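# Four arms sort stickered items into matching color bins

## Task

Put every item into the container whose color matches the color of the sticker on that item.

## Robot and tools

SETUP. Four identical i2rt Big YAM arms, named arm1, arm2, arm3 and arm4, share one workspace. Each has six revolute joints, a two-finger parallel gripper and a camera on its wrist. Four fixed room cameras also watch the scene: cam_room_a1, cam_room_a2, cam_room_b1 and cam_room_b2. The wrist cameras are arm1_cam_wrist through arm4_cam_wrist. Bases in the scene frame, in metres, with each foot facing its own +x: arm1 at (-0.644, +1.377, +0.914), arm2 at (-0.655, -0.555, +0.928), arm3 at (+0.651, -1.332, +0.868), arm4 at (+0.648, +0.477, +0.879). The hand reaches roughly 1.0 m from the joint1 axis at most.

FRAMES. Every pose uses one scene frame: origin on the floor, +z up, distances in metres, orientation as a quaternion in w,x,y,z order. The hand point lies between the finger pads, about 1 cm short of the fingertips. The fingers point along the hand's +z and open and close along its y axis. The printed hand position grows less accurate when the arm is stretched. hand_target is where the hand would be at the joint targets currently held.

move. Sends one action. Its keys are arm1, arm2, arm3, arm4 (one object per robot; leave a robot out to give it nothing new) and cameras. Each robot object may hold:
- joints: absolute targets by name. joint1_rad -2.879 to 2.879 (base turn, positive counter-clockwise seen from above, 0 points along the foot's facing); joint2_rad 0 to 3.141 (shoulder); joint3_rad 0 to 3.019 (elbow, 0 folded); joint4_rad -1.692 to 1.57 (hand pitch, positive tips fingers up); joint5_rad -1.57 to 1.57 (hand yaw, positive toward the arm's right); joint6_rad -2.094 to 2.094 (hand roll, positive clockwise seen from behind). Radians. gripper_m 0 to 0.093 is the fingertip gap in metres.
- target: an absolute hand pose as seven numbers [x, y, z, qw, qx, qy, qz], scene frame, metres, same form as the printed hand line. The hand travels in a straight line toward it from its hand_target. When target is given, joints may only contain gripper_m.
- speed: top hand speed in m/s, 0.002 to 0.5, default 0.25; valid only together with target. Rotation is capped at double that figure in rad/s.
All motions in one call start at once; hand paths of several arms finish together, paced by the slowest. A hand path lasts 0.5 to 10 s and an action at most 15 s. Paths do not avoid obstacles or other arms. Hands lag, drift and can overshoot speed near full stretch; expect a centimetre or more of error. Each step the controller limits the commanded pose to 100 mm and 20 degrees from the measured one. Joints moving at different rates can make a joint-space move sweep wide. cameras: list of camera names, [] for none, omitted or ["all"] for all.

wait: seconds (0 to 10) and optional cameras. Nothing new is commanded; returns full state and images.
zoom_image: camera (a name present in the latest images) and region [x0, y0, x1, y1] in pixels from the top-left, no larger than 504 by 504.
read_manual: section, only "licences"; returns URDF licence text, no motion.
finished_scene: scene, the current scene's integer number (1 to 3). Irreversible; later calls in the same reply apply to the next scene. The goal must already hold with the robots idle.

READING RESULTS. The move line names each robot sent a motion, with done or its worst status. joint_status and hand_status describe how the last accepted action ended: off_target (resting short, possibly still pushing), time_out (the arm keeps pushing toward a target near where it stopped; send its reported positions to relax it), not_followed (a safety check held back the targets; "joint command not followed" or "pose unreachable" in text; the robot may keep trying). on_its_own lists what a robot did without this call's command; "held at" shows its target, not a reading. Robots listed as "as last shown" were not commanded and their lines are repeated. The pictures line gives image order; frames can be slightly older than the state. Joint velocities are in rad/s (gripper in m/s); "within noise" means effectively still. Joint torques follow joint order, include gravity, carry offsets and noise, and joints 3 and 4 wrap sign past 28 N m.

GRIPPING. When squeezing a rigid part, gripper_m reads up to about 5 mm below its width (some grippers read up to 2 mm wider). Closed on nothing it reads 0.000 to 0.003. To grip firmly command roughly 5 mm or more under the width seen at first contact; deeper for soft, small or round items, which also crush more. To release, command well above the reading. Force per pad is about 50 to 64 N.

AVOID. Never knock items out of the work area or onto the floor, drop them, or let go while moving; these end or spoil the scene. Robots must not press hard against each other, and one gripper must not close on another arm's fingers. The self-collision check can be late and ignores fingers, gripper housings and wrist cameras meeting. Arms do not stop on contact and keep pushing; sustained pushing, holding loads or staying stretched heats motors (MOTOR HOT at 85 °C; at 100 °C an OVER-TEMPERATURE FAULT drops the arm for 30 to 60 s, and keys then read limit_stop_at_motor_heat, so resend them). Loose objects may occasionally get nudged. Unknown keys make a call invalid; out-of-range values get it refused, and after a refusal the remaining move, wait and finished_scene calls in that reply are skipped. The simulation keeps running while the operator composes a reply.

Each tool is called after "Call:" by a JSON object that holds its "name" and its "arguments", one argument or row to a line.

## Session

Call:
{"name": "move", "arguments": {
  "arm1": {"joints": {"joint1_rad": 1.74, "joint2_rad": 1.5, "joint3_rad": 1.45, "joint4_rad": -0.95, "joint5_rad": 0, "joint6_rad": 0}},
  "arm2": {"joints": {"joint1_rad": -1.26, "joint2_rad": 1.5, "joint3_rad": 1.45, "joint4_rad": -0.95, "joint5_rad": 0, "joint6_rad": 0}},
  "arm3": {"joints": {"joint1_rad": 1.5, "joint2_rad": 1.1, "joint3_rad": 1.3, "joint4_rad": -0.9, "joint5_rad": 0, "joint6_rad": 0}},
  "arm4": {"joints": {"joint1_rad": -1.5, "joint2_rad": 1.1, "joint3_rad": 1.3, "joint4_rad": -0.9, "joint5_rad": 0, "joint6_rad": 0}}
}}

Scene clock: 1.97 s.
Joint torques (N m): arm1=[-2.26 -12.69 12.83 1.7 0.07 -0.06] | arm2=[1.44 -16.38 11.86 2.13 -0.06 0.2] | arm3=[1.61 -7.59 12.44 1.68 0.11 -0.11] | arm4=[1.03 -9.23 12.15 1.78 0.06 -0.08]
Motor temperatures (°C): arm1=[21 23 28 23 21 21 21] | arm2=[23 24 26 22 22 20 23] | arm3=[24 23 24 23 24 23 23] | arm4=[22 22 25 22 24 21 24]
Heat: arm1: hottest joint3_rad 28 °C; arm2: hottest joint3_rad 26 °C; arm3: hottest joint1_rad 24 °C; arm4: hottest joint3_rad 25 °C.
move: arm1 done; arm2 done; arm3 done; arm4 done
Joint velocities: within noise
arm1.joint_positions: joint1_rad=+1.745 joint2_rad=+1.517 joint3_rad=+1.434 joint4_rad=-0.960 joint5_rad=-0.002 joint6_rad=+0.007 gripper_m=+0.09400
arm1.joint_status: all done
arm1.hand: x=-1.1965 y=+1.2386 z=+1.1908 quat_wxyz=(+0.031, +0.957, +0.114, -0.266) (m; scene frame)
arm1.hand_target: x=-1.2001 y=+1.2409 z=+1.2093 quat_wxyz=(+0.031, +0.951, +0.114, -0.287) (m; scene frame)
arm1.hand_status: not commanded
arm2.joint_positions: joint1_rad=-1.269 joint2_rad=+1.505 joint3_rad=+1.445 joint4_rad=-0.958 joint5_rad=+0.001 joint6_rad=-0.014 gripper_m=+0.09397
arm2.joint_status: all done
arm2.hand: x=-1.1815 y=-0.7895 z=+1.2070 quat_wxyz=(-0.053, -0.940, -0.207, +0.266) (m; scene frame)
arm2.hand_target: x=-1.1809 y=-0.7951 z=+1.2135 quat_wxyz=(-0.058, -0.938, -0.204, +0.274) (m; scene frame)
arm2.hand_status: not commanded
arm3.joint_positions: joint1_rad=+1.494 joint2_rad=+1.092 joint3_rad=+1.268 joint4_rad=-0.904 joint5_rad=-0.003 joint6_rad=+0.007 gripper_m=+0.09398
arm3.joint_status: all done
arm3.hand: x=+1.1084 y=-1.4179 z=+1.2704 quat_wxyz=(-0.408, -0.090, -0.907, +0.044) (m; scene frame)
arm3.hand_target: x=+1.1148 y=-1.4164 z=+1.2856 quat_wxyz=(-0.421, -0.084, -0.902, +0.046) (m; scene frame)
arm3.hand_status: not commanded
arm4.joint_positions: joint1_rad=-1.503 joint2_rad=+1.104 joint3_rad=+1.260 joint4_rad=-0.915 joint5_rad=+0.001 joint6_rad=+0.014 gripper_m=+0.09398
arm4.joint_status: all done
arm4.hand: x=+1.1140 y=+0.5358 z=+1.2661 quat_wxyz=(-0.392, +0.051, -0.918, -0.025) (m; scene frame)
arm4.hand_target: x=+1.1191 y=+0.5384 z=+1.2928 quat_wxyz=(-0.418, +0.058, -0.906, -0.026) (m; scene frame)
arm4.hand_status: not commanded
pictures: arm1_cam_wrist, arm2_cam_wrist, arm3_cam_wrist, arm4_cam_wrist, cam_room_a1, cam_room_a2, cam_room_b1, cam_room_b2
Images, in order (width x height): arm1_cam_wrist 672x504, arm2_cam_wrist 672x504, arm3_cam_wrist 672x504, arm4_cam_wrist 672x504, cam_room_a1 672x504, cam_room_a2 672x504, cam_room_b1 672x504, cam_room_b2 672x504.

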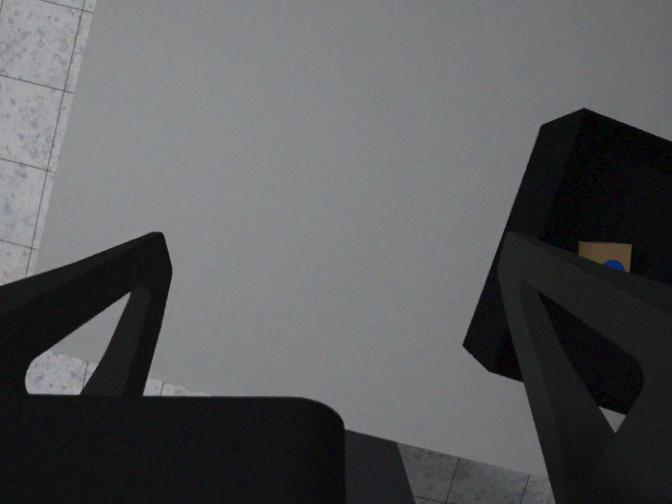

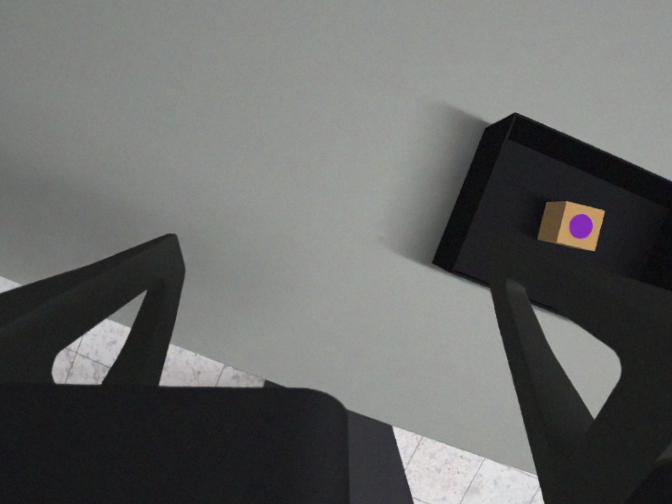

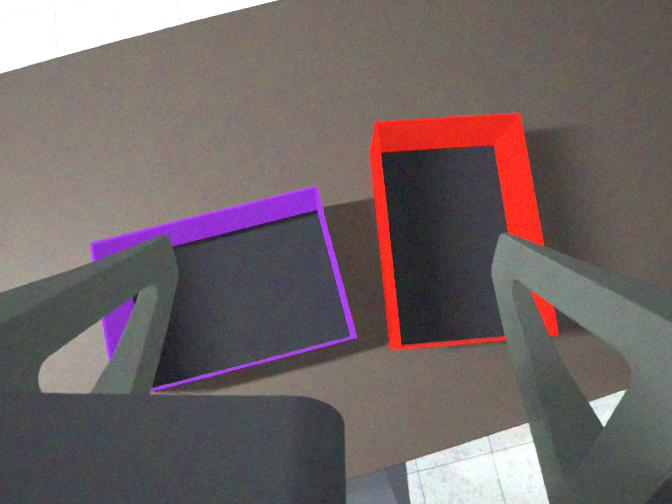

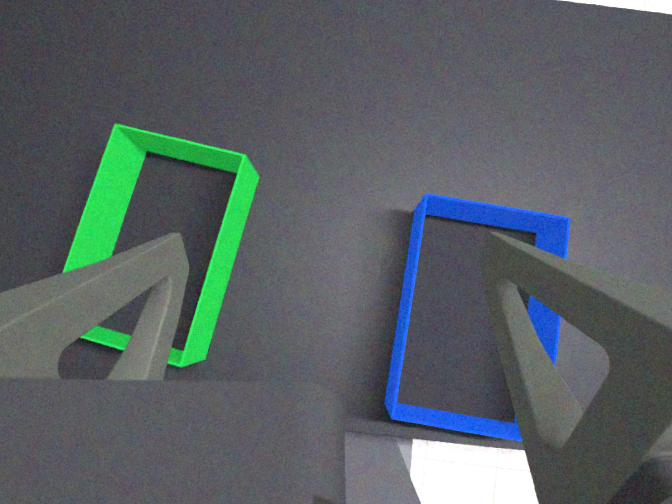

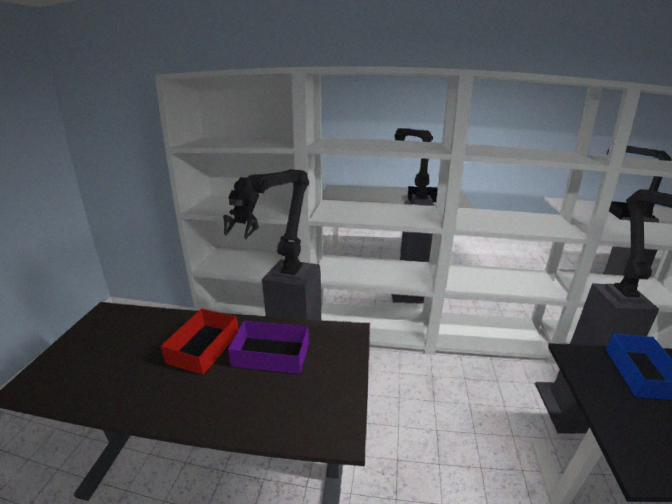

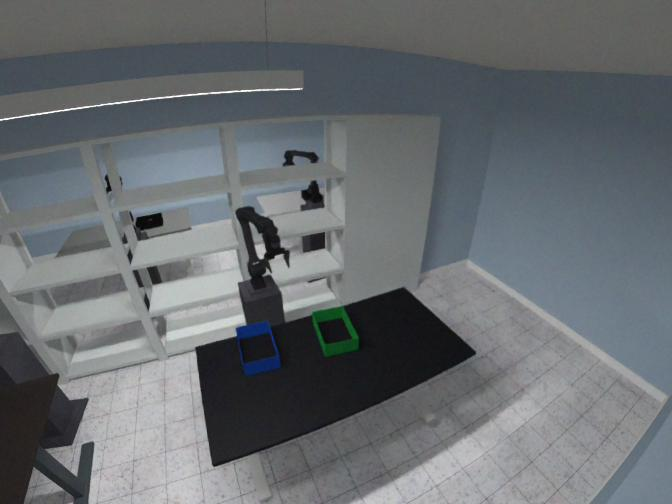

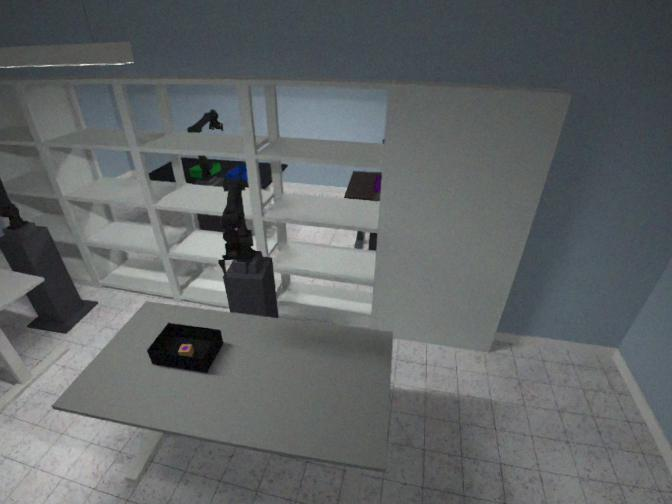

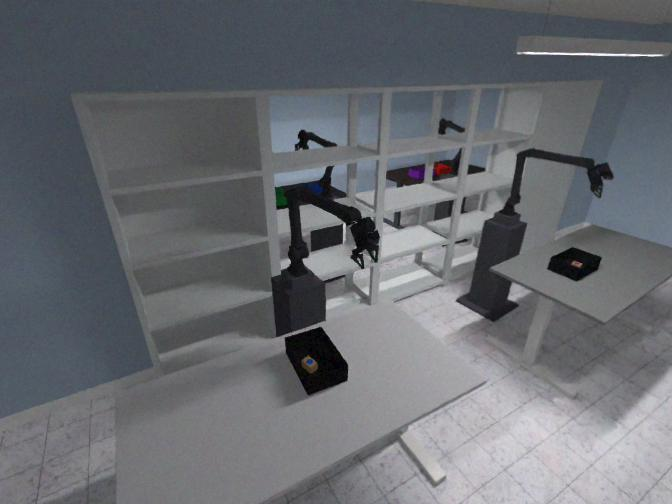

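Call:
{"name": "move", "arguments": {
  "arm1": {"target": [-1.2155, 1.551, 0.85, 0.0176, 0.9784, 0.0941, -0.1835], "speed": 0.35},
  "arm2": {"target": [-1.303, -0.50, 0.85, 0.0212, 0.9764, 0.1130, -0.1831], "speed": 0.35},
  "arm3": {"joints": {"joint1_rad": -1.988, "joint2_rad": 0.835, "joint3_rad": 1.10, "joint4_rad": -1.265, "joint5_rad": 0, "joint6_rad": 0}},
  "arm4": {"joints": {"joint1_rad": 0.908, "joint2_rad": 0.835, "joint3_rad": 1.10, "joint4_rad": -1.265, "joint5_rad": 0, "joint6_rad": 0}},
  "cameras": ["arm1_cam_wrist","arm2_cam_wrist"]
}}

Scene clock: 14.93 s.
Joint torques (N m): arm1=[-1.14 -15.68 11.36 1.28 -0.2 -0.07] | arm2=[1.38 -21.01 11.82 1.94 -0.32 -0.08] | arm3=[0.67 -4.72 8.98 0.8 -0.08 -0.1] | arm4=[0.85 -3.25 9.21 0.51 0.11 -0.07]
Motor temperatures (°C): arm1=[21 24 30 23 21 21 21] | arm2=[23 24 28 22 22 20 23] | arm3=[24 23 26 23 24 23 23] | arm4=[22 22 27 22 24 21 24]
Heat: arm1: hottest joint3_rad 30 °C; arm2: hottest joint3_rad 28 °C; arm3: hottest joint3_rad 26 °C; arm4: hottest joint3_rad 27 °C.
move: arm1 off_target; arm2 off_target; arm3 done; arm4 done
Joint velocities: within noise
arm1.joint_positions: joint1_rad=+1.148 joint2_rad=+2.062 joint3_rad=+1.201 joint4_rad=-0.472 joint5_rad=-0.182 joint6_rad=-0.501 gripper_m=+0.09400
arm1.joint_status: not commanded
arm1.hand: x=-1.1873 y=+1.5451 z=+0.8296 quat_wxyz=(+0.031, +0.984, +0.084, -0.153) (m; scene frame)
arm1.hand_target: x=-1.2143 y=+1.5504 z=+0.8510 quat_wxyz=(+0.018, +0.978, +0.094, -0.184) (m; scene frame)
arm1.hand_status: off_target (0.035 m and 4.1 deg from the pose sent, 0.463 m and 10.2 deg at the start)
arm2.joint_positions: joint1_rad=-1.813 joint2_rad=+2.133 joint3_rad=+1.353 joint4_rad=-0.489 joint5_rad=-0.123 joint6_rad=-0.309 gripper_m=+0.09397
arm2.joint_status: not commanded
arm2.hand: x=-1.2780 y=-0.4971 z=+0.8397 quat_wxyz=(-0.026, -0.982, -0.100, +0.159) (m; scene frame)
arm2.hand_target: x=-1.3018 y=-0.5002 z=+0.8508 quat_wxyz=(-0.021, -0.976, -0.113, +0.183) (m; scene frame)
arm2.hand_status: off_target (0.027 m and 3.3 deg from the pose sent, 0.476 m and 15.4 deg at the start)
arm3.joint_positions: joint1_rad=-1.978 joint2_rad=+0.841 joint3_rad=+1.104 joint4_rad=-1.258 joint5_rad=+0.002 joint6_rad=+0.005 gripper_m=+0.09402
arm3.joint_status: all done
arm3.hand: x=+0.3723 y=-1.1634 z=+1.2158 quat_wxyz=(+0.068, -0.926, +0.255, +0.271) (m; scene frame)
arm3.hand_target: x=+0.3764 y=-1.1627 z=+1.2147 quat_wxyz=(+0.069, -0.926, +0.257, +0.269) (m; scene frame)
arm3.hand_status: not commanded
arm4.joint_positions: joint1_rad=+0.907 joint2_rad=+0.833 joint3_rad=+1.095 joint4_rad=-1.254 joint5_rad=-0.001 joint6_rad=+0.012 gripper_m=+0.09402
arm4.joint_status: all done
arm4.hand: x=+0.3864 y=+0.6618 z=+1.2292 quat_wxyz=(-0.081, +0.912, -0.293, -0.274) (m; scene frame)
arm4.hand_target: x=+0.3872 y=+0.6610 z=+1.2299 quat_wxyz=(-0.082, +0.915, -0.287, -0.270) (m; scene frame)
arm4.hand_status: not commanded
pictures: arm1_cam_wrist, arm2_cam_wrist
Images, in order (width x height): arm1_cam_wrist 672x504, arm2_cam_wrist 672x504.

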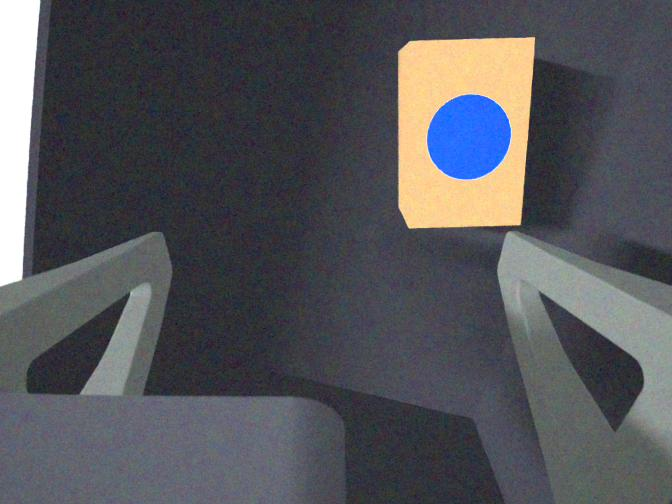

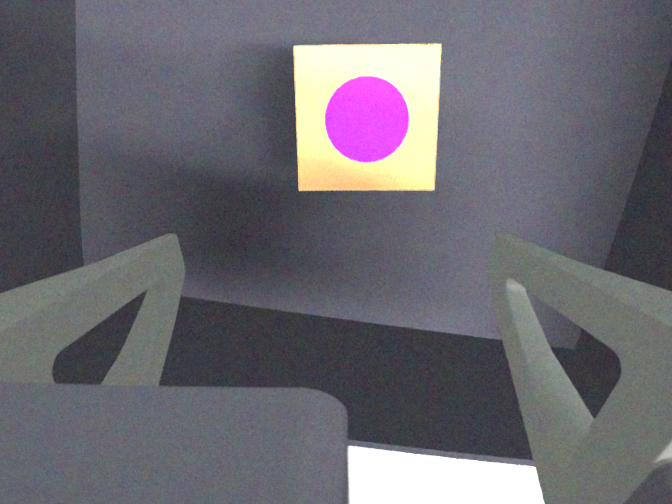

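Call:
{"name": "move", "arguments": {
  "arm1": {"target": [-1.226, 1.583, 0.74, 0.0176, 0.9784, 0.0941, -0.1835], "speed": 0.15},
  "arm2": {"target": [-1.318, -0.495, 0.74, 0.0212, 0.9764, 0.1130, -0.1831], "speed": 0.15},
  "cameras": ["arm1_cam_wrist","arm2_cam_wrist"]
}}

Scene clock: 29.10 s.
Joint torques (N m): arm1=[-2.9 -17.44 8.17 0.95 -0.17 -0.08] | arm2=[0.97 -21.01 10.52 2.09 -0.32 -0.08] | arm3=[0.62 -4.54 8.99 0.77 -0.06 -0.1] | arm4=[1.03 -3.6 9.32 0.72 0.13 -0.05]
Motor temperatures (°C): arm1=[21 24 30 23 21 21 21] | arm2=[23 25 30 22 22 20 23] | arm3=[24 23 26 23 24 23 23] | arm4=[22 22 30 22 24 21 24]
Heat: arm1: hottest joint3_rad 30 °C; arm2: hottest joint3_rad 30 °C; arm3: hottest joint3_rad 26 °C; arm4: hottest joint3_rad 30 °C.
move: arm1 off_target; arm2 off_target
Joint velocities: within noise
arm1.joint_positions: joint1_rad=+1.116 joint2_rad=+2.309 joint3_rad=+1.317 joint4_rad=-0.305 joint5_rad=-0.197 joint6_rad=-0.548 gripper_m=+0.09398
arm1.joint_status: not commanded
arm1.hand: x=-1.2163 y=+1.5732 z=+0.7352 quat_wxyz=(+0.024, +0.980, +0.094, -0.173) (m; scene frame)
arm1.hand_target: x=-1.2257 y=+1.5830 z=+0.7402 quat_wxyz=(+0.017, +0.978, +0.094, -0.183) (m; scene frame)
arm1.hand_status: off_target (0.015 m and 1.4 deg from the pose sent, 0.105 m and 4.1 deg at the start)
arm2.joint_positions: joint1_rad=-1.813 joint2_rad=+2.357 joint3_rad=+1.441 joint4_rad=-0.337 joint5_rad=-0.125 joint6_rad=-0.315 gripper_m=+0.09397
arm2.joint_status: not commanded
arm2.hand: x=-1.2989 y=-0.4944 z=+0.7418 quat_wxyz=(-0.024, -0.980, -0.103, +0.166) (m; scene frame)
arm2.hand_target: x=-1.3171 y=-0.4951 z=+0.7406 quat_wxyz=(-0.021, -0.976, -0.113, +0.183) (m; scene frame)
arm2.hand_status: off_target (0.019 m and 2.3 deg from the pose sent, 0.108 m and 3.3 deg at the start)
arm3, arm4: as last shown
arm3.hand: x=+0.3724 y=-1.1634 z=+1.2157 quat_wxyz=(+0.068, -0.926, +0.255, +0.271) (m; scene frame)
arm4.hand_target: x=+0.3872 y=+0.6611 z=+1.2299 quat_wxyz=(-0.082, +0.915, -0.287, -0.271) (m; scene frame)
pictures: arm1_cam_wrist, arm2_cam_wrist
Images, in order (width x height): arm1_cam_wrist 672x504, arm2_cam_wrist 672x504.

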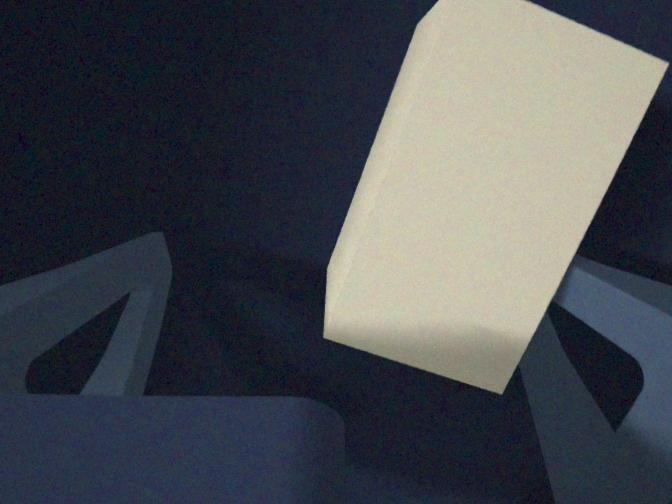

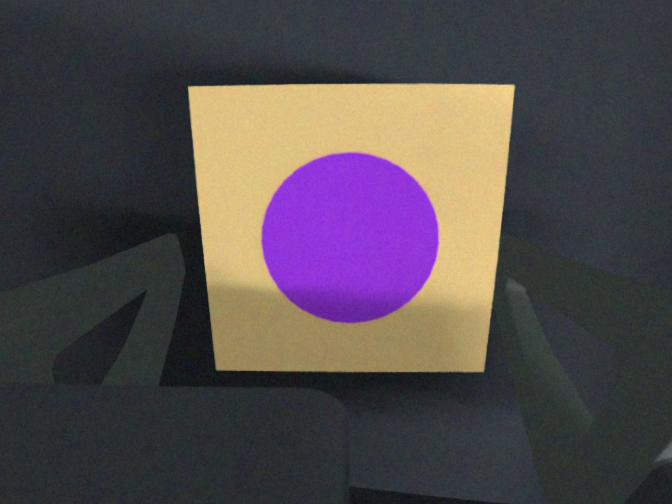

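Call:
{"name": "move", "arguments": {
  "arm1": {"target": [-1.216, 1.573, 0.88, 0.0176, 0.9784, 0.0941, -0.1835], "speed": 0.12},
  "arm2": {"joints": {"gripper_m": 0.044}},
  "cameras": ["arm1_cam_wrist","arm2_cam_wrist"]
}}

Scene clock: 38.37 s.
Joint torques (N m): arm1=[-1.55 -17.26 8.29 0.43 -0.07 0.04] | arm2=[1.03 -21.25 10.5 2.03 -0.27 -0.07] | arm3=[0.5 -4.66 8.98 0.8 -0.07 -0.1] | arm4=[1.08 -3.37 9.29 0.53 0.12 -0.09]
Motor temperatures (°C): arm1=[21 25 31 23 21 21 21] | arm2=[23 25 30 22 22 20 23] | arm3=[24 23 27 23 24 23 23] | arm4=[22 22 31 22 24 21 24]
Heat: arm1: hottest joint3_rad 31 °C; arm2: hottest joint3_rad 30 °C; arm3: hottest joint3_rad 27 °C; arm4: hottest joint3_rad 31 °C.
move: arm1 done; arm2 off_target
Joint velocities: within noise
arm1.joint_positions: joint1_rad=+1.116 joint2_rad=+2.031 joint3_rad=+1.290 joint4_rad=-0.532 joint5_rad=-0.197 joint6_rad=-0.548 gripper_m=+0.09398
arm1.joint_status: not commanded
arm1.hand: x=-1.2163 y=+1.5737 z=+0.8733 quat_wxyz=(+0.018, +0.978, +0.095, -0.183) (m; scene frame)
arm1.hand_target: x=-1.2160 y=+1.5731 z=+0.8800 quat_wxyz=(+0.018, +0.978, +0.094, -0.184) (m; scene frame)
arm1.hand_status: done (0.007 m and 0.1 deg from the pose sent, 0.145 m and 1.4 deg at the start)
arm2.joint_positions: joint1_rad=-1.813 joint2_rad=+2.357 joint3_rad=+1.441 joint4_rad=-0.336 joint5_rad=-0.126 joint6_rad=-0.316 gripper_m=+0.05262
arm2.joint_status: gripper_m off_target (ended at +0.05265, target +0.04400)
arm2.hand: x=-1.2992 y=-0.4945 z=+0.7419 quat_wxyz=(-0.024, -0.980, -0.104, +0.167) (m; scene frame)
arm2.hand_target: x=-1.3171 y=-0.4951 z=+0.7406 quat_wxyz=(-0.021, -0.976, -0.113, +0.183) (m; scene frame)
arm2.hand_status: not commanded
arm3, arm4: as last shown
pictures: arm1_cam_wrist, arm2_cam_wrist
Images, in order (width x height): arm1_cam_wrist 672x504, arm2_cam_wrist 672x504.

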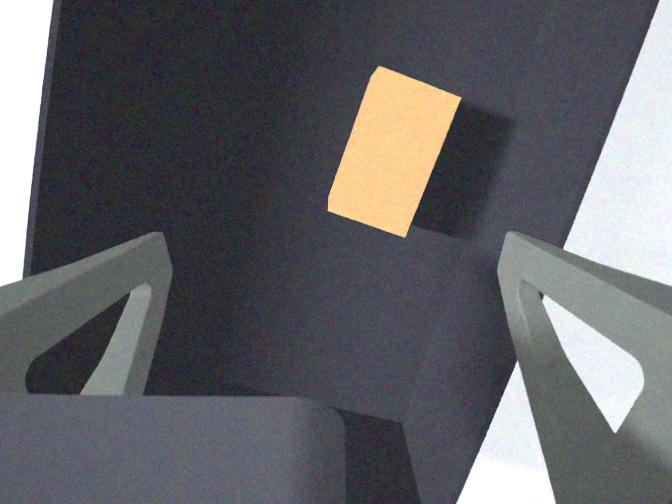

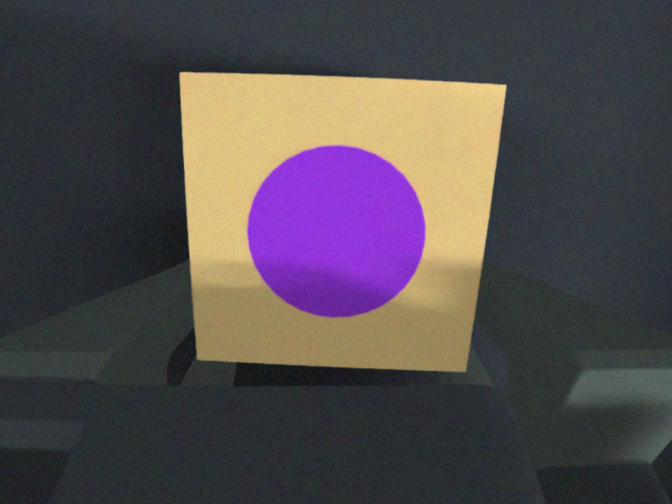

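Call:
{"name": "move", "arguments": {
  "arm1": {"target": [-1.243, 1.598, 0.845, 0.0124, -0.9806, 0.0661, 0.1839], "speed": 0.2},
  "arm2": {"target": [-1.29, -0.494, 0.97, 0.0212, 0.9764, 0.1130, -0.1831], "speed": 0.25},
  "cameras": ["arm1_cam_wrist","arm2_cam_wrist"]
}}

Scene clock: 47.77 s.
Joint torques (N m): arm1=[-0.56 -15.5 12.33 1.54 0.02 0.09] | arm2=[0.26 -21.25 10.1 0.95 -0.35 -0.09] | arm3=[0.79 -4.78 8.95 0.83 -0.07 -0.1] | arm4=[0.97 -3.66 9.28 0.62 0.11 -0.08]
Motor temperatures (°C): arm1=[21 25 31 23 21 21 21] | arm2=[23 25 30 22 22 20 23] | arm3=[24 23 27 23 24 23 23] | arm4=[22 22 32 22 24 21 24]
Heat: arm1: hottest joint3_rad 31 °C; arm2: hottest joint3_rad 30 °C; arm3: hottest joint3_rad 27 °C; arm4: hottest joint3_rad 32 °C.
move: arm1 off_target; arm2 done
Joint velocities: within noise
arm1.joint_positions: joint1_rad=+1.116 joint2_rad=+2.108 joint3_rad=+1.306 joint4_rad=-0.475 joint5_rad=-0.085 joint6_rad=-0.234 gripper_m=+0.09398
arm1.joint_status: not commanded
arm1.hand: x=-1.2164 y=+1.5941 z=+0.8355 quat_wxyz=(-0.005, +0.985, -0.068, -0.160) (m; scene frame)
arm1.hand_target: x=-1.2418 y=+1.5975 z=+0.8460 quat_wxyz=(-0.012, +0.981, -0.066, -0.184) (m; scene frame)
arm1.hand_status: off_target (0.029 m and 2.9 deg from the pose sent, 0.046 m and 18.8 deg at the start)
arm2.joint_positions: joint1_rad=-1.813 joint2_rad=+1.938 joint3_rad=+1.419 joint4_rad=-0.696 joint5_rad=-0.128 joint6_rad=-0.322 gripper_m=+0.05262
arm2.joint_status: not commanded
arm2.hand: x=-1.2910 y=-0.4967 z=+0.9682 quat_wxyz=(-0.020, -0.976, -0.108, +0.185) (m; scene frame)
arm2.hand_target: x=-1.2899 y=-0.4940 z=+0.9699 quat_wxyz=(-0.021, -0.976, -0.113, +0.183) (m; scene frame)
arm2.hand_status: done (0.003 m and 0.6 deg from the pose sent, 0.228 m and 2.2 deg at the start)
arm3, arm4: as last shown
pictures: arm1_cam_wrist, arm2_cam_wrist
Images, in order (width x height): arm1_cam_wrist 672x504, arm2_cam_wrist 672x504.

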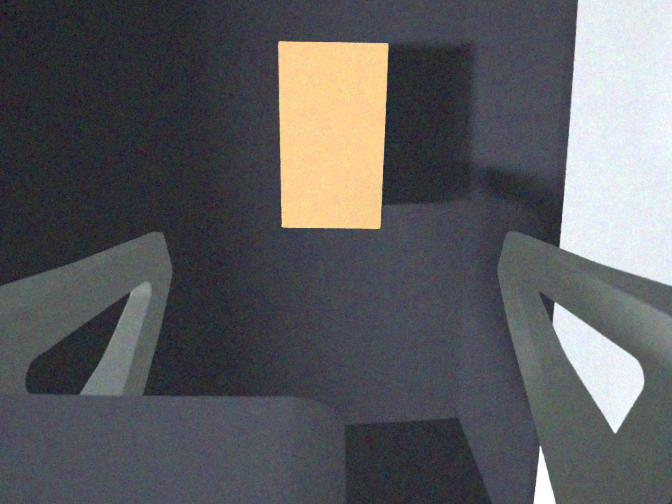

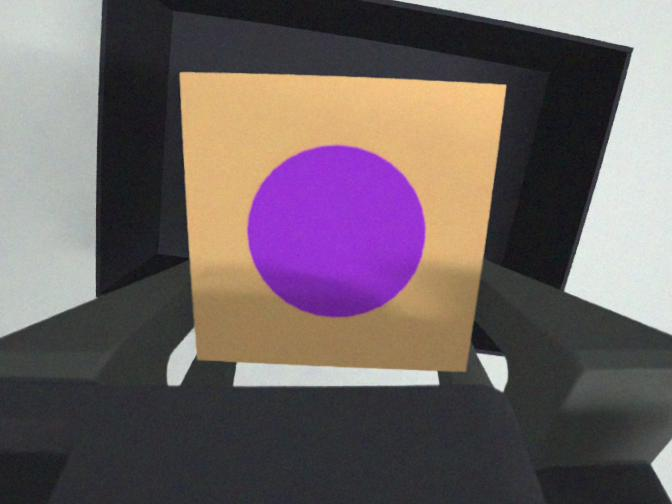

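Call:
{"name": "move", "arguments": {
  "arm1": {"target": [-1.248, 1.599, 0.74, 0.0124, -0.9806, 0.0661, 0.1839], "speed": 0.15},
  "arm2": {"joints": {"joint1_rad": 0.919, "joint2_rad": 0.964, "joint3_rad": 1.222, "joint4_rad": -1.458, "joint5_rad": 0, "joint6_rad": 0}},
  "cameras": ["arm1_cam_wrist"]
}}

Scene clock: 58.37 s.
Joint torques (N m): arm1=[-1.03 -16.85 10.41 1.74 0.03 0.12] | arm2=[0.91 -7.3 10.93 0.99 0.11 0.22] | arm3=[0.67 -4.54 8.99 0.83 -0.08 -0.1] | arm4=[0.91 -3.19 9.21 0.58 0.09 -0.05]
Motor temperatures (°C): arm1=[21 25 32 23 21 21 21] | arm2=[23 26 31 22 22 20 24] | arm3=[24 23 27 23 24 23 23] | arm4=[22 22 33 22 24 21 24]
Heat: arm1: hottest joint3_rad 32 °C; arm2: hottest joint3_rad 31 °C; arm3: hottest joint3_rad 27 °C; arm4: hottest joint3_rad 33 °C.
move: arm1 off_target; arm2 done
Joint velocities: within noise
arm1.joint_positions: joint1_rad=+1.124 joint2_rad=+2.325 joint3_rad=+1.348 joint4_rad=-0.298 joint5_rad=-0.086 joint6_rad=-0.233 gripper_m=+0.09398
arm1.joint_status: not commanded
arm1.hand: x=-1.2239 y=+1.5916 z=+0.7320 quat_wxyz=(-0.004, +0.985, -0.065, -0.160) (m; scene frame)
arm1.hand_target: x=-1.2470 y=+1.5987 z=+0.7409 quat_wxyz=(-0.012, +0.981, -0.066, -0.184) (m; scene frame)
arm1.hand_status: off_target (0.026 m and 2.9 deg from the pose sent, 0.101 m and 2.9 deg at the start)
arm2.joint_positions: joint1_rad=+0.917 joint2_rad=+0.974 joint3_rad=+1.222 joint4_rad=-1.446 joint5_rad=-0.003 joint6_rad=-0.015 gripper_m=+0.05265
arm2.joint_status: all done
arm2.hand: x=-0.3762 y=-0.7225 z=+1.2747 quat_wxyz=(-0.179, -0.253, -0.950, +0.047) (m; scene frame)
arm2.hand_target: x=-0.3805 y=-0.7200 z=+1.2768 quat_wxyz=(-0.178, -0.260, -0.948, +0.047) (m; scene frame)
arm2.hand_status: not commanded
arm3, arm4: as last shown
pictures: arm1_cam_wrist
Images, in order (width x height): arm1_cam_wrist 672x504.

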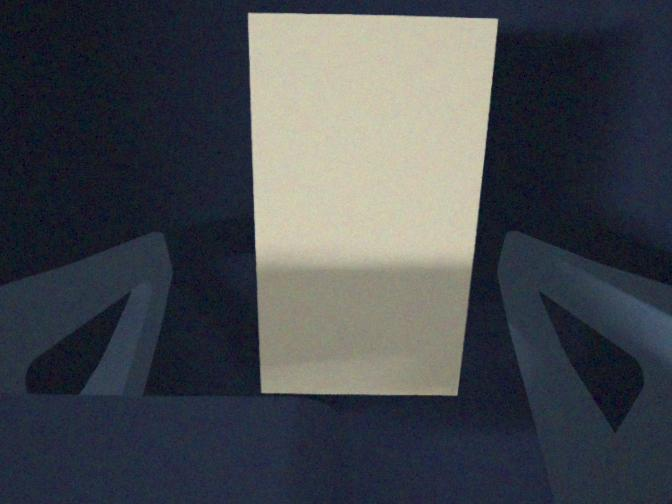

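Call:
{"name": "move", "arguments": {
  "arm1": {"joints": {"gripper_m": 0.030}},
  "arm2": {"target": [0.0, -0.944, 1.07, 0.1777, 0.2603, 0.9478, -0.0488], "speed": 0.35},
  "cameras": ["arm1_cam_wrist","arm2_cam_wrist"]
}}

Call:
{"name": "move", "arguments": {
  "arm1": {"target": [-1.21, 1.59, 0.97, 0.0124, -0.9806, 0.0661, 0.1839], "speed": 0.25},
  "arm2": {"target": [0.0, -0.944, 1.0, 0.1777, 0.2603, 0.9478, -0.0488], "speed": 0.1},
  "cameras": ["arm1_cam_wrist","arm2_cam_wrist"]
}}

Scene clock: 67.07 s.
Joint torques (N m): arm1=[-1.03 -16.15 10.4 1.5 -0.03 0.05] | arm2=[0.97 -24.47 16.44 0.81 0.15 0.21] | arm3=[0.62 -4.78 8.96 0.84 -0.07 -0.11] | arm4=[1.08 -3.37 9.22 0.62 0.13 -0.09]
Motor temperatures (°C): arm1=[21 26 32 23 21 21 21] | arm2=[23 26 31 22 22 20 24] | arm3=[24 23 27 23 24 23 23] | arm4=[22 22 34 22 24 21 24]
Heat: arm1: hottest joint3_rad 32 °C; arm2: hottest joint3_rad 31 °C; arm3: hottest joint3_rad 27 °C; arm4: hottest joint3_rad 34 °C.
move: arm1 off_target; arm2 off_target
Joint velocities: within noise
arm1.joint_positions: joint1_rad=+1.124 joint2_rad=+2.325 joint3_rad=+1.348 joint4_rad=-0.297 joint5_rad=-0.084 joint6_rad=-0.232 gripper_m=+0.03868
arm1.joint_status: gripper_m off_target (ended at +0.03871, target +0.03000)
arm1.hand: x=-1.2240 y=+1.5920 z=+0.7321 quat_wxyz=(-0.005, +0.985, -0.066, -0.161) (m; scene frame)
arm1.hand_target: x=-1.2470 y=+1.5987 z=+0.7409 quat_wxyz=(-0.012, +0.981, -0.066, -0.184) (m; scene frame)
arm1.hand_status: not commanded
arm2.joint_positions: joint1_rad=+0.917 joint2_rad=+2.155 joint3_rad=+2.010 joint4_rad=-1.093 joint5_rad=+0.000 joint6_rad=-0.014 gripper_m=+0.05265
arm2.joint_status: not commanded
arm2.hand: x=-0.0147 y=-0.9371 z=+1.0491 quat_wxyz=(-0.160, -0.255, -0.953, +0.043) (m; scene frame)
arm2.hand_target: x=-0.0013 y=-0.9433 z=+1.0701 quat_wxyz=(-0.178, -0.260, -0.948, +0.049) (m; scene frame)
arm2.hand_status: off_target (0.026 m and 2.3 deg from the pose sent, 0.482 m and 0.9 deg at the start)
arm3, arm4: as last shown
pictures: arm1_cam_wrist, arm2_cam_wrist
Images, in order (width x height): arm1_cam_wrist 672x504, arm2_cam_wrist 672x504.

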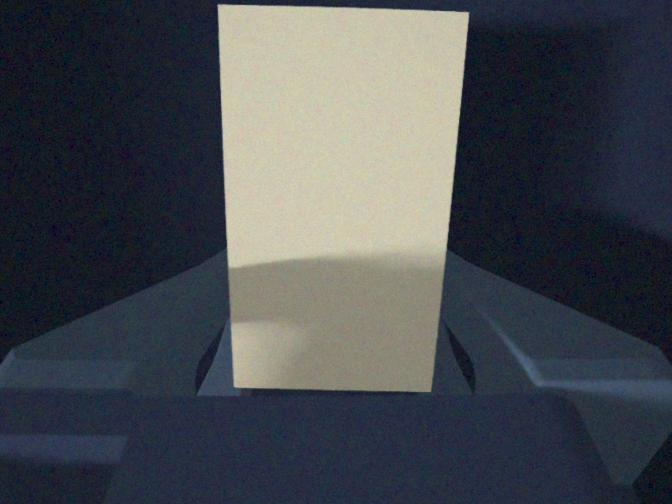

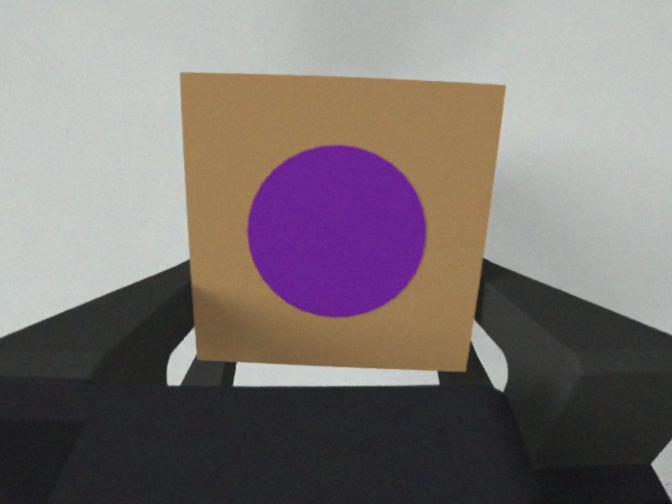

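Scene clock: 68.70 s.
Joint torques (N m): arm1=[-2.2 -15.74 10.28 0.5 -0.13 0.02] | arm2=[1.03 -23.59 10.41 2.33 0.14 0.21] | arm3=[0.79 -4.66 8.96 0.8 -0.07 -0.1] | arm4=[0.67 -3.49 9.36 0.53 0.09 -0.07]
Motor temperatures (°C): arm1=[21 26 32 23 21 21 21] | arm2=[23 26 31 22 22 20 24] | arm3=[24 23 27 23 24 23 23] | arm4=[22 22 34 22 24 21 24]
Heat: arm1: hottest joint3_rad 32 °C; arm2: hottest joint3_rad 31 °C; arm3: hottest joint3_rad 27 °C; arm4: hottest joint3_rad 34 °C.
move: arm1 done; arm2 off_target
Joint velocities: within noise
arm1.joint_positions: joint1_rad=+1.124 joint2_rad=+1.869 joint3_rad=+1.310 joint4_rad=-0.676 joint5_rad=-0.084 joint6_rad=-0.232 gripper_m=+0.03868
arm1.joint_status: not commanded
arm1.hand: x=-1.2084 y=+1.5866 z=+0.9619 quat_wxyz=(-0.012, +0.982, -0.065, -0.180) (m; scene frame)
arm1.hand_target: x=-1.2099 y=+1.5901 z=+0.9700 quat_wxyz=(-0.013, +0.981, -0.066, -0.184) (m; scene frame)
arm1.hand_status: done (0.009 m and 0.5 deg from the pose sent, 0.238 m and 2.8 deg at the start)
arm2.joint_positions: joint1_rad=+0.917 joint2_rad=+2.183 joint3_rad=+1.968 joint4_rad=-0.975 joint5_rad=+0.001 joint6_rad=-0.014 gripper_m=+0.05265
arm2.joint_status: not commanded
arm2.hand: x=-0.0026 y=-0.9442 z=+1.0198 quat_wxyz=(-0.183, -0.254, -0.948, +0.050) (m; scene frame)
arm2.hand_target: x=-0.0006 y=-0.9437 z=+1.0002 quat_wxyz=(-0.178, -0.260, -0.948, +0.049) (m; scene frame)
arm2.hand_status: off_target (0.020 m and 0.9 deg from the pose sent, 0.052 m and 2.3 deg at the start)
arm3, arm4: as last shown
pictures: arm1_cam_wrist, arm2_cam_wrist
Images, in order (width x height): arm1_cam_wrist 672x504, arm2_cam_wrist 672x504.

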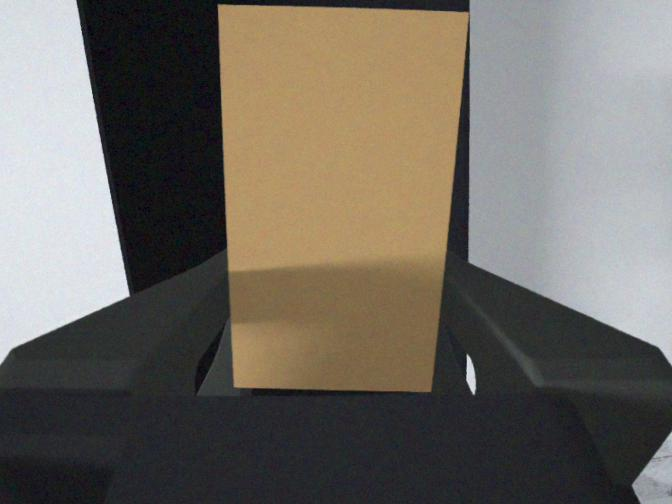

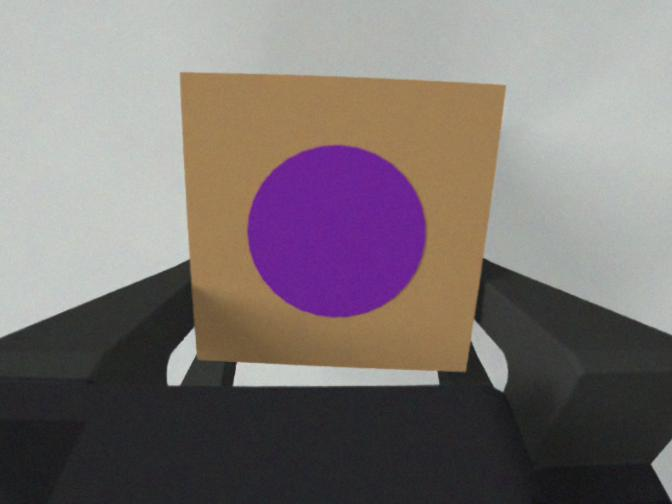

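Call:
{"name": "move", "arguments": {
  "arm1": {"joints": {"joint1_rad": -2.25, "joint2_rad": 0.964, "joint3_rad": 1.222, "joint4_rad": -1.458, "joint5_rad": 0, "joint6_rad": 0}},
  "arm2": {"target": [0.0, -0.944, 0.985, 0.1777, 0.2603, 0.9478, -0.0488], "speed": 0.1},
  "cameras": ["arm2_cam_wrist"]
}}

Scene clock: 75.17 s.
Joint torques (N m): arm1=[-2.08 -3.9 12.6 0.7 -0.08 0.11] | arm2=[0.97 -22.71 9.95 2.36 0.14 0.21] | arm3=[0.67 -4.48 8.92 0.83 -0.06 -0.1] | arm4=[0.97 -3.6 9.22 0.5 0.1 -0.06]
Motor temperatures (°C): arm1=[21 26 32 23 21 21 21] | arm2=[23 26 31 22 22 20 24] | arm3=[24 23 27 23 24 23 23] | arm4=[22 22 34 22 24 21 24]
Heat: arm1: hottest joint3_rad 32 °C; arm2: hottest joint3_rad 31 °C; arm3: hottest joint3_rad 27 °C; arm4: hottest joint3_rad 34 °C.
move: arm1 done; arm2 off_target
Joint velocities: within noise
arm1.joint_positions: joint1_rad=-2.245 joint2_rad=+0.976 joint3_rad=+1.203 joint4_rad=-1.448 joint5_rad=+0.002 joint6_rad=-0.006 gripper_m=+0.03861
arm1.joint_status: all done
arm1.hand: x=-0.3739 y=+1.1922 z=+1.2466 quat_wxyz=(-0.158, -0.291, -0.942, +0.054) (m; scene frame)
arm1.hand_target: x=-0.3762 y=+1.1926 z=+1.2581 quat_wxyz=(-0.168, -0.295, -0.939, +0.056) (m; scene frame)
arm1.hand_status: not commanded
arm2.joint_positions: joint1_rad=+0.917 joint2_rad=+2.184 joint3_rad=+1.952 joint4_rad=-0.941 joint5_rad=+0.001 joint6_rad=-0.014 gripper_m=+0.05265
arm2.joint_status: not commanded
arm2.hand: x=-0.0005 y=-0.9455 z=+1.0141 quat_wxyz=(-0.190, -0.254, -0.947, +0.052) (m; scene frame)
arm2.hand_target: x=-0.0009 y=-0.9435 z=+0.9856 quat_wxyz=(-0.178, -0.260, -0.948, +0.049) (m; scene frame)
arm2.hand_status: off_target (0.029 m and 1.6 deg from the pose sent, 0.035 m and 0.9 deg at the start)
arm3, arm4: as last shown
pictures: arm2_cam_wrist
Images, in order (width x height): arm2_cam_wrist 672x504.

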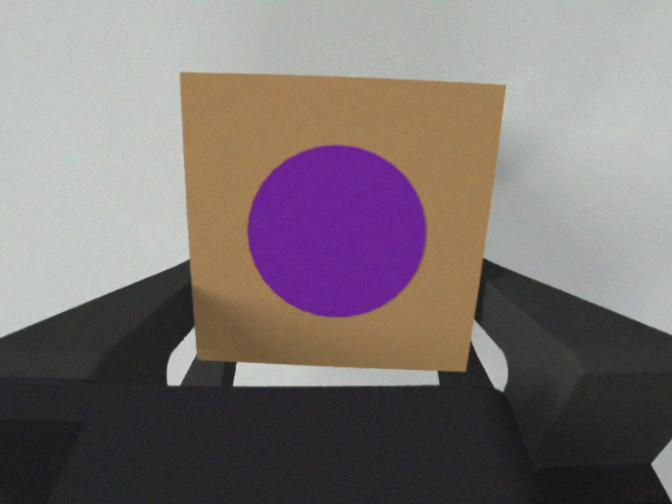

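Call:
{"name": "move", "arguments": {
  "arm1": {"target": [0.0, 0.927, 1.07, 0.1758, 0.2952, 0.9375, -0.0553], "speed": 0.35},
  "arm2": {"target": [0.0, -0.945, 1.010, 0.1777, 0.2603, 0.9478, -0.0488], "speed": 0.1},
  "cameras": []
}}

Call:
{"name": "move", "arguments": {
  "arm1": {"target": [0.0, 0.927, 0.99, 0.1758, 0.2952, 0.9375, -0.0553], "speed": 0.1},
  "arm2": {"joints": {"gripper_m": 0.093}},
  "cameras": ["arm1_cam_wrist","arm2_cam_wrist"]
}}

Scene clock: 83.60 s.
Joint torques (N m): arm1=[-2.78 -21.54 17.11 0.81 -0.06 0.12] | arm2=[1.03 -24.12 13.29 0.64 0.11 0.18] | arm3=[0.73 -4.72 8.98 0.83 -0.06 -0.1] | arm4=[0.73 -3.72 9.28 0.65 0.11 -0.07]
Motor temperatures (°C): arm1=[21 26 33 23 21 21 22] | arm2=[23 26 31 22 22 20 24] | arm3=[24 23 27 23 24 23 23] | arm4=[22 22 35 22 24 21 24]
Heat: arm1: hottest joint3_rad 33 °C; arm2: hottest joint3_rad 31 °C; arm3: hottest joint3_rad 27 °C; arm4: hottest joint3_rad 35 °C.
move: arm1 off_target; arm2 done
Joint velocities: within noise
arm1.joint_positions: joint1_rad=-2.245 joint2_rad=+2.232 joint3_rad=+2.175 joint4_rad=-1.190 joint5_rad=-0.006 joint6_rad=-0.006 gripper_m=+0.03861
arm1.joint_status: not commanded
arm1.hand: x=-0.0105 y=+0.9402 z=+1.0360 quat_wxyz=(-0.147, -0.291, -0.944, +0.047) (m; scene frame)
arm1.hand_target: x=-0.0017 y=+0.9284 z=+1.0701 quat_wxyz=(-0.176, -0.295, -0.937, +0.055) (m; scene frame)
arm1.hand_status: off_target (0.038 m and 3.6 deg from the pose sent, 0.491 m and 2.2 deg at the start)
arm2.joint_positions: joint1_rad=+0.917 joint2_rad=+2.184 joint3_rad=+1.952 joint4_rad=-0.955 joint5_rad=+0.001 joint6_rad=-0.012 gripper_m=+0.05265
arm2.joint_status: not commanded
arm2.hand: x=-0.0031 y=-0.9439 z=+1.0129 quat_wxyz=(-0.184, -0.255, -0.948, +0.050) (m; scene frame)
arm2.hand_target: x=-0.0001 y=-0.9449 z=+1.0101 quat_wxyz=(-0.178, -0.260, -0.948, +0.049) (m; scene frame)
arm2.hand_status: done (0.004 m and 1.0 deg from the pose sent, 0.004 m and 1.6 deg at the start)
arm3.joint_positions: joint1_rad=-1.978 joint2_rad=+0.841 joint3_rad=+1.104 joint4_rad=-1.258 joint5_rad=+0.002 joint6_rad=+0.005 gripper_m=+0.09402
arm3.joint_status: not commanded
arm3.hand: x=+0.3724 y=-1.1634 z=+1.2157 quat_wxyz=(+0.068, -0.926, +0.255, +0.271) (m; scene frame)
arm3.hand_target: x=+0.3764 y=-1.1627 z=+1.2147 quat_wxyz=(+0.069, -0.926, +0.257, +0.269) (m; scene frame)
arm3.hand_status: not commanded
arm4.joint_positions: joint1_rad=+0.907 joint2_rad=+0.833 joint3_rad=+1.095 joint4_rad=-1.254 joint5_rad=-0.001 joint6_rad=+0.012 gripper_m=+0.09402
arm4.joint_status: not commanded
arm4.hand: x=+0.3864 y=+0.6618 z=+1.2292 quat_wxyz=(-0.081, +0.912, -0.293, -0.274) (m; scene frame)
arm4.hand_target: x=+0.3872 y=+0.6611 z=+1.2299 quat_wxyz=(-0.082, +0.915, -0.287, -0.271) (m; scene frame)
arm4.hand_status: not commanded
pictures: none
No camera images: "cameras" was empty.

Scene clock: 84.97 s.
Joint torques (N m): arm1=[-2.55 -20.01 11 1.76 -0.05 0.1] | arm2=[0.97 -24.06 13.24 0.9 0.11 0.18] | arm3=[0.73 -4.54 8.92 0.76 -0.07 -0.1] | arm4=[0.97 -3.49 9.18 0.59 0.11 -0.05]
Motor temperatures (°C): arm1=[21 26 33 23 21 21 22] | arm2=[23 26 31 22 22 20 24] | arm3=[24 23 27 23 24 23 23] | arm4=[22 22 35 22 24 21 24]
Heat: arm1: hottest joint3_rad 33 °C; arm2: hottest joint3_rad 31 °C; arm3: hottest joint3_rad 27 °C; arm4: hottest joint3_rad 35 °C.
move: arm1 off_target; arm2 done
Joint velocities: within noise
arm1.joint_positions: joint1_rad=-2.245 joint2_rad=+2.242 joint3_rad=+2.093 joint4_rad=-1.032 joint5_rad=-0.006 joint6_rad=-0.006 gripper_m=+0.03862
arm1.joint_status: not commanded
arm1.hand: x=+0.0006 y=+0.9324 z=+1.0032 quat_wxyz=(-0.178, -0.289, -0.939, +0.056) (m; scene frame)
arm1.hand_target: x=-0.0002 y=+0.9273 z=+0.9902 quat_wxyz=(-0.176, -0.295, -0.938, +0.055) (m; scene frame)
arm1.hand_status: off_target (0.014 m and 0.7 deg from the pose sent, 0.049 m and 3.6 deg at the start)
arm2.joint_positions: joint1_rad=+0.917 joint2_rad=+2.184 joint3_rad=+1.952 joint4_rad=-0.962 joint5_rad=+0.001 joint6_rad=-0.012 gripper_m=+0.09294
arm2.joint_status: all done
arm2.hand: x=-0.0044 y=-0.9431 z=+1.0123 quat_wxyz=(-0.181, -0.255, -0.949, +0.049) (m; scene frame)
arm2.hand_target: x=-0.0001 y=-0.9449 z=+1.0101 quat_wxyz=(-0.178, -0.260, -0.948, +0.049) (m; scene frame)
arm2.hand_status: not commanded
arm3, arm4: as last shown
pictures: arm1_cam_wrist, arm2_cam_wrist
Images, in order (width x height): arm1_cam_wrist 672x504, arm2_cam_wrist 672x504.

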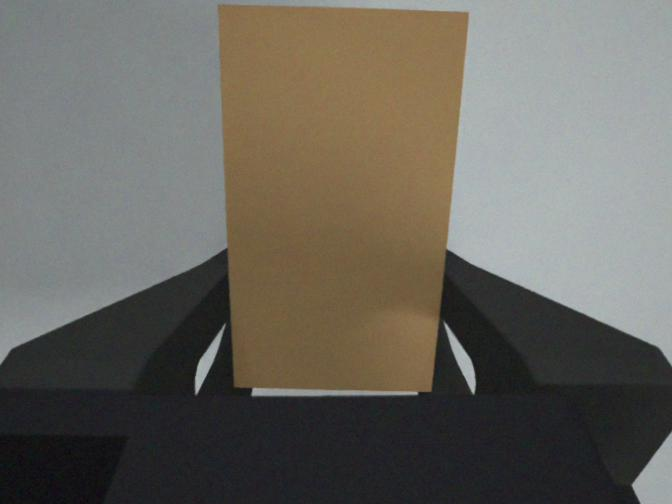

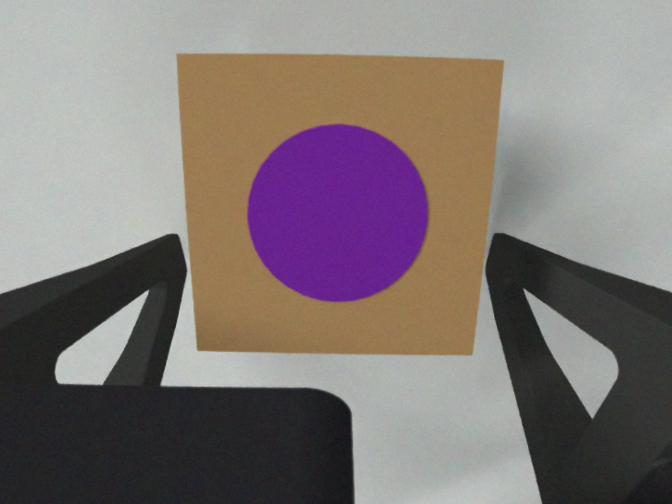

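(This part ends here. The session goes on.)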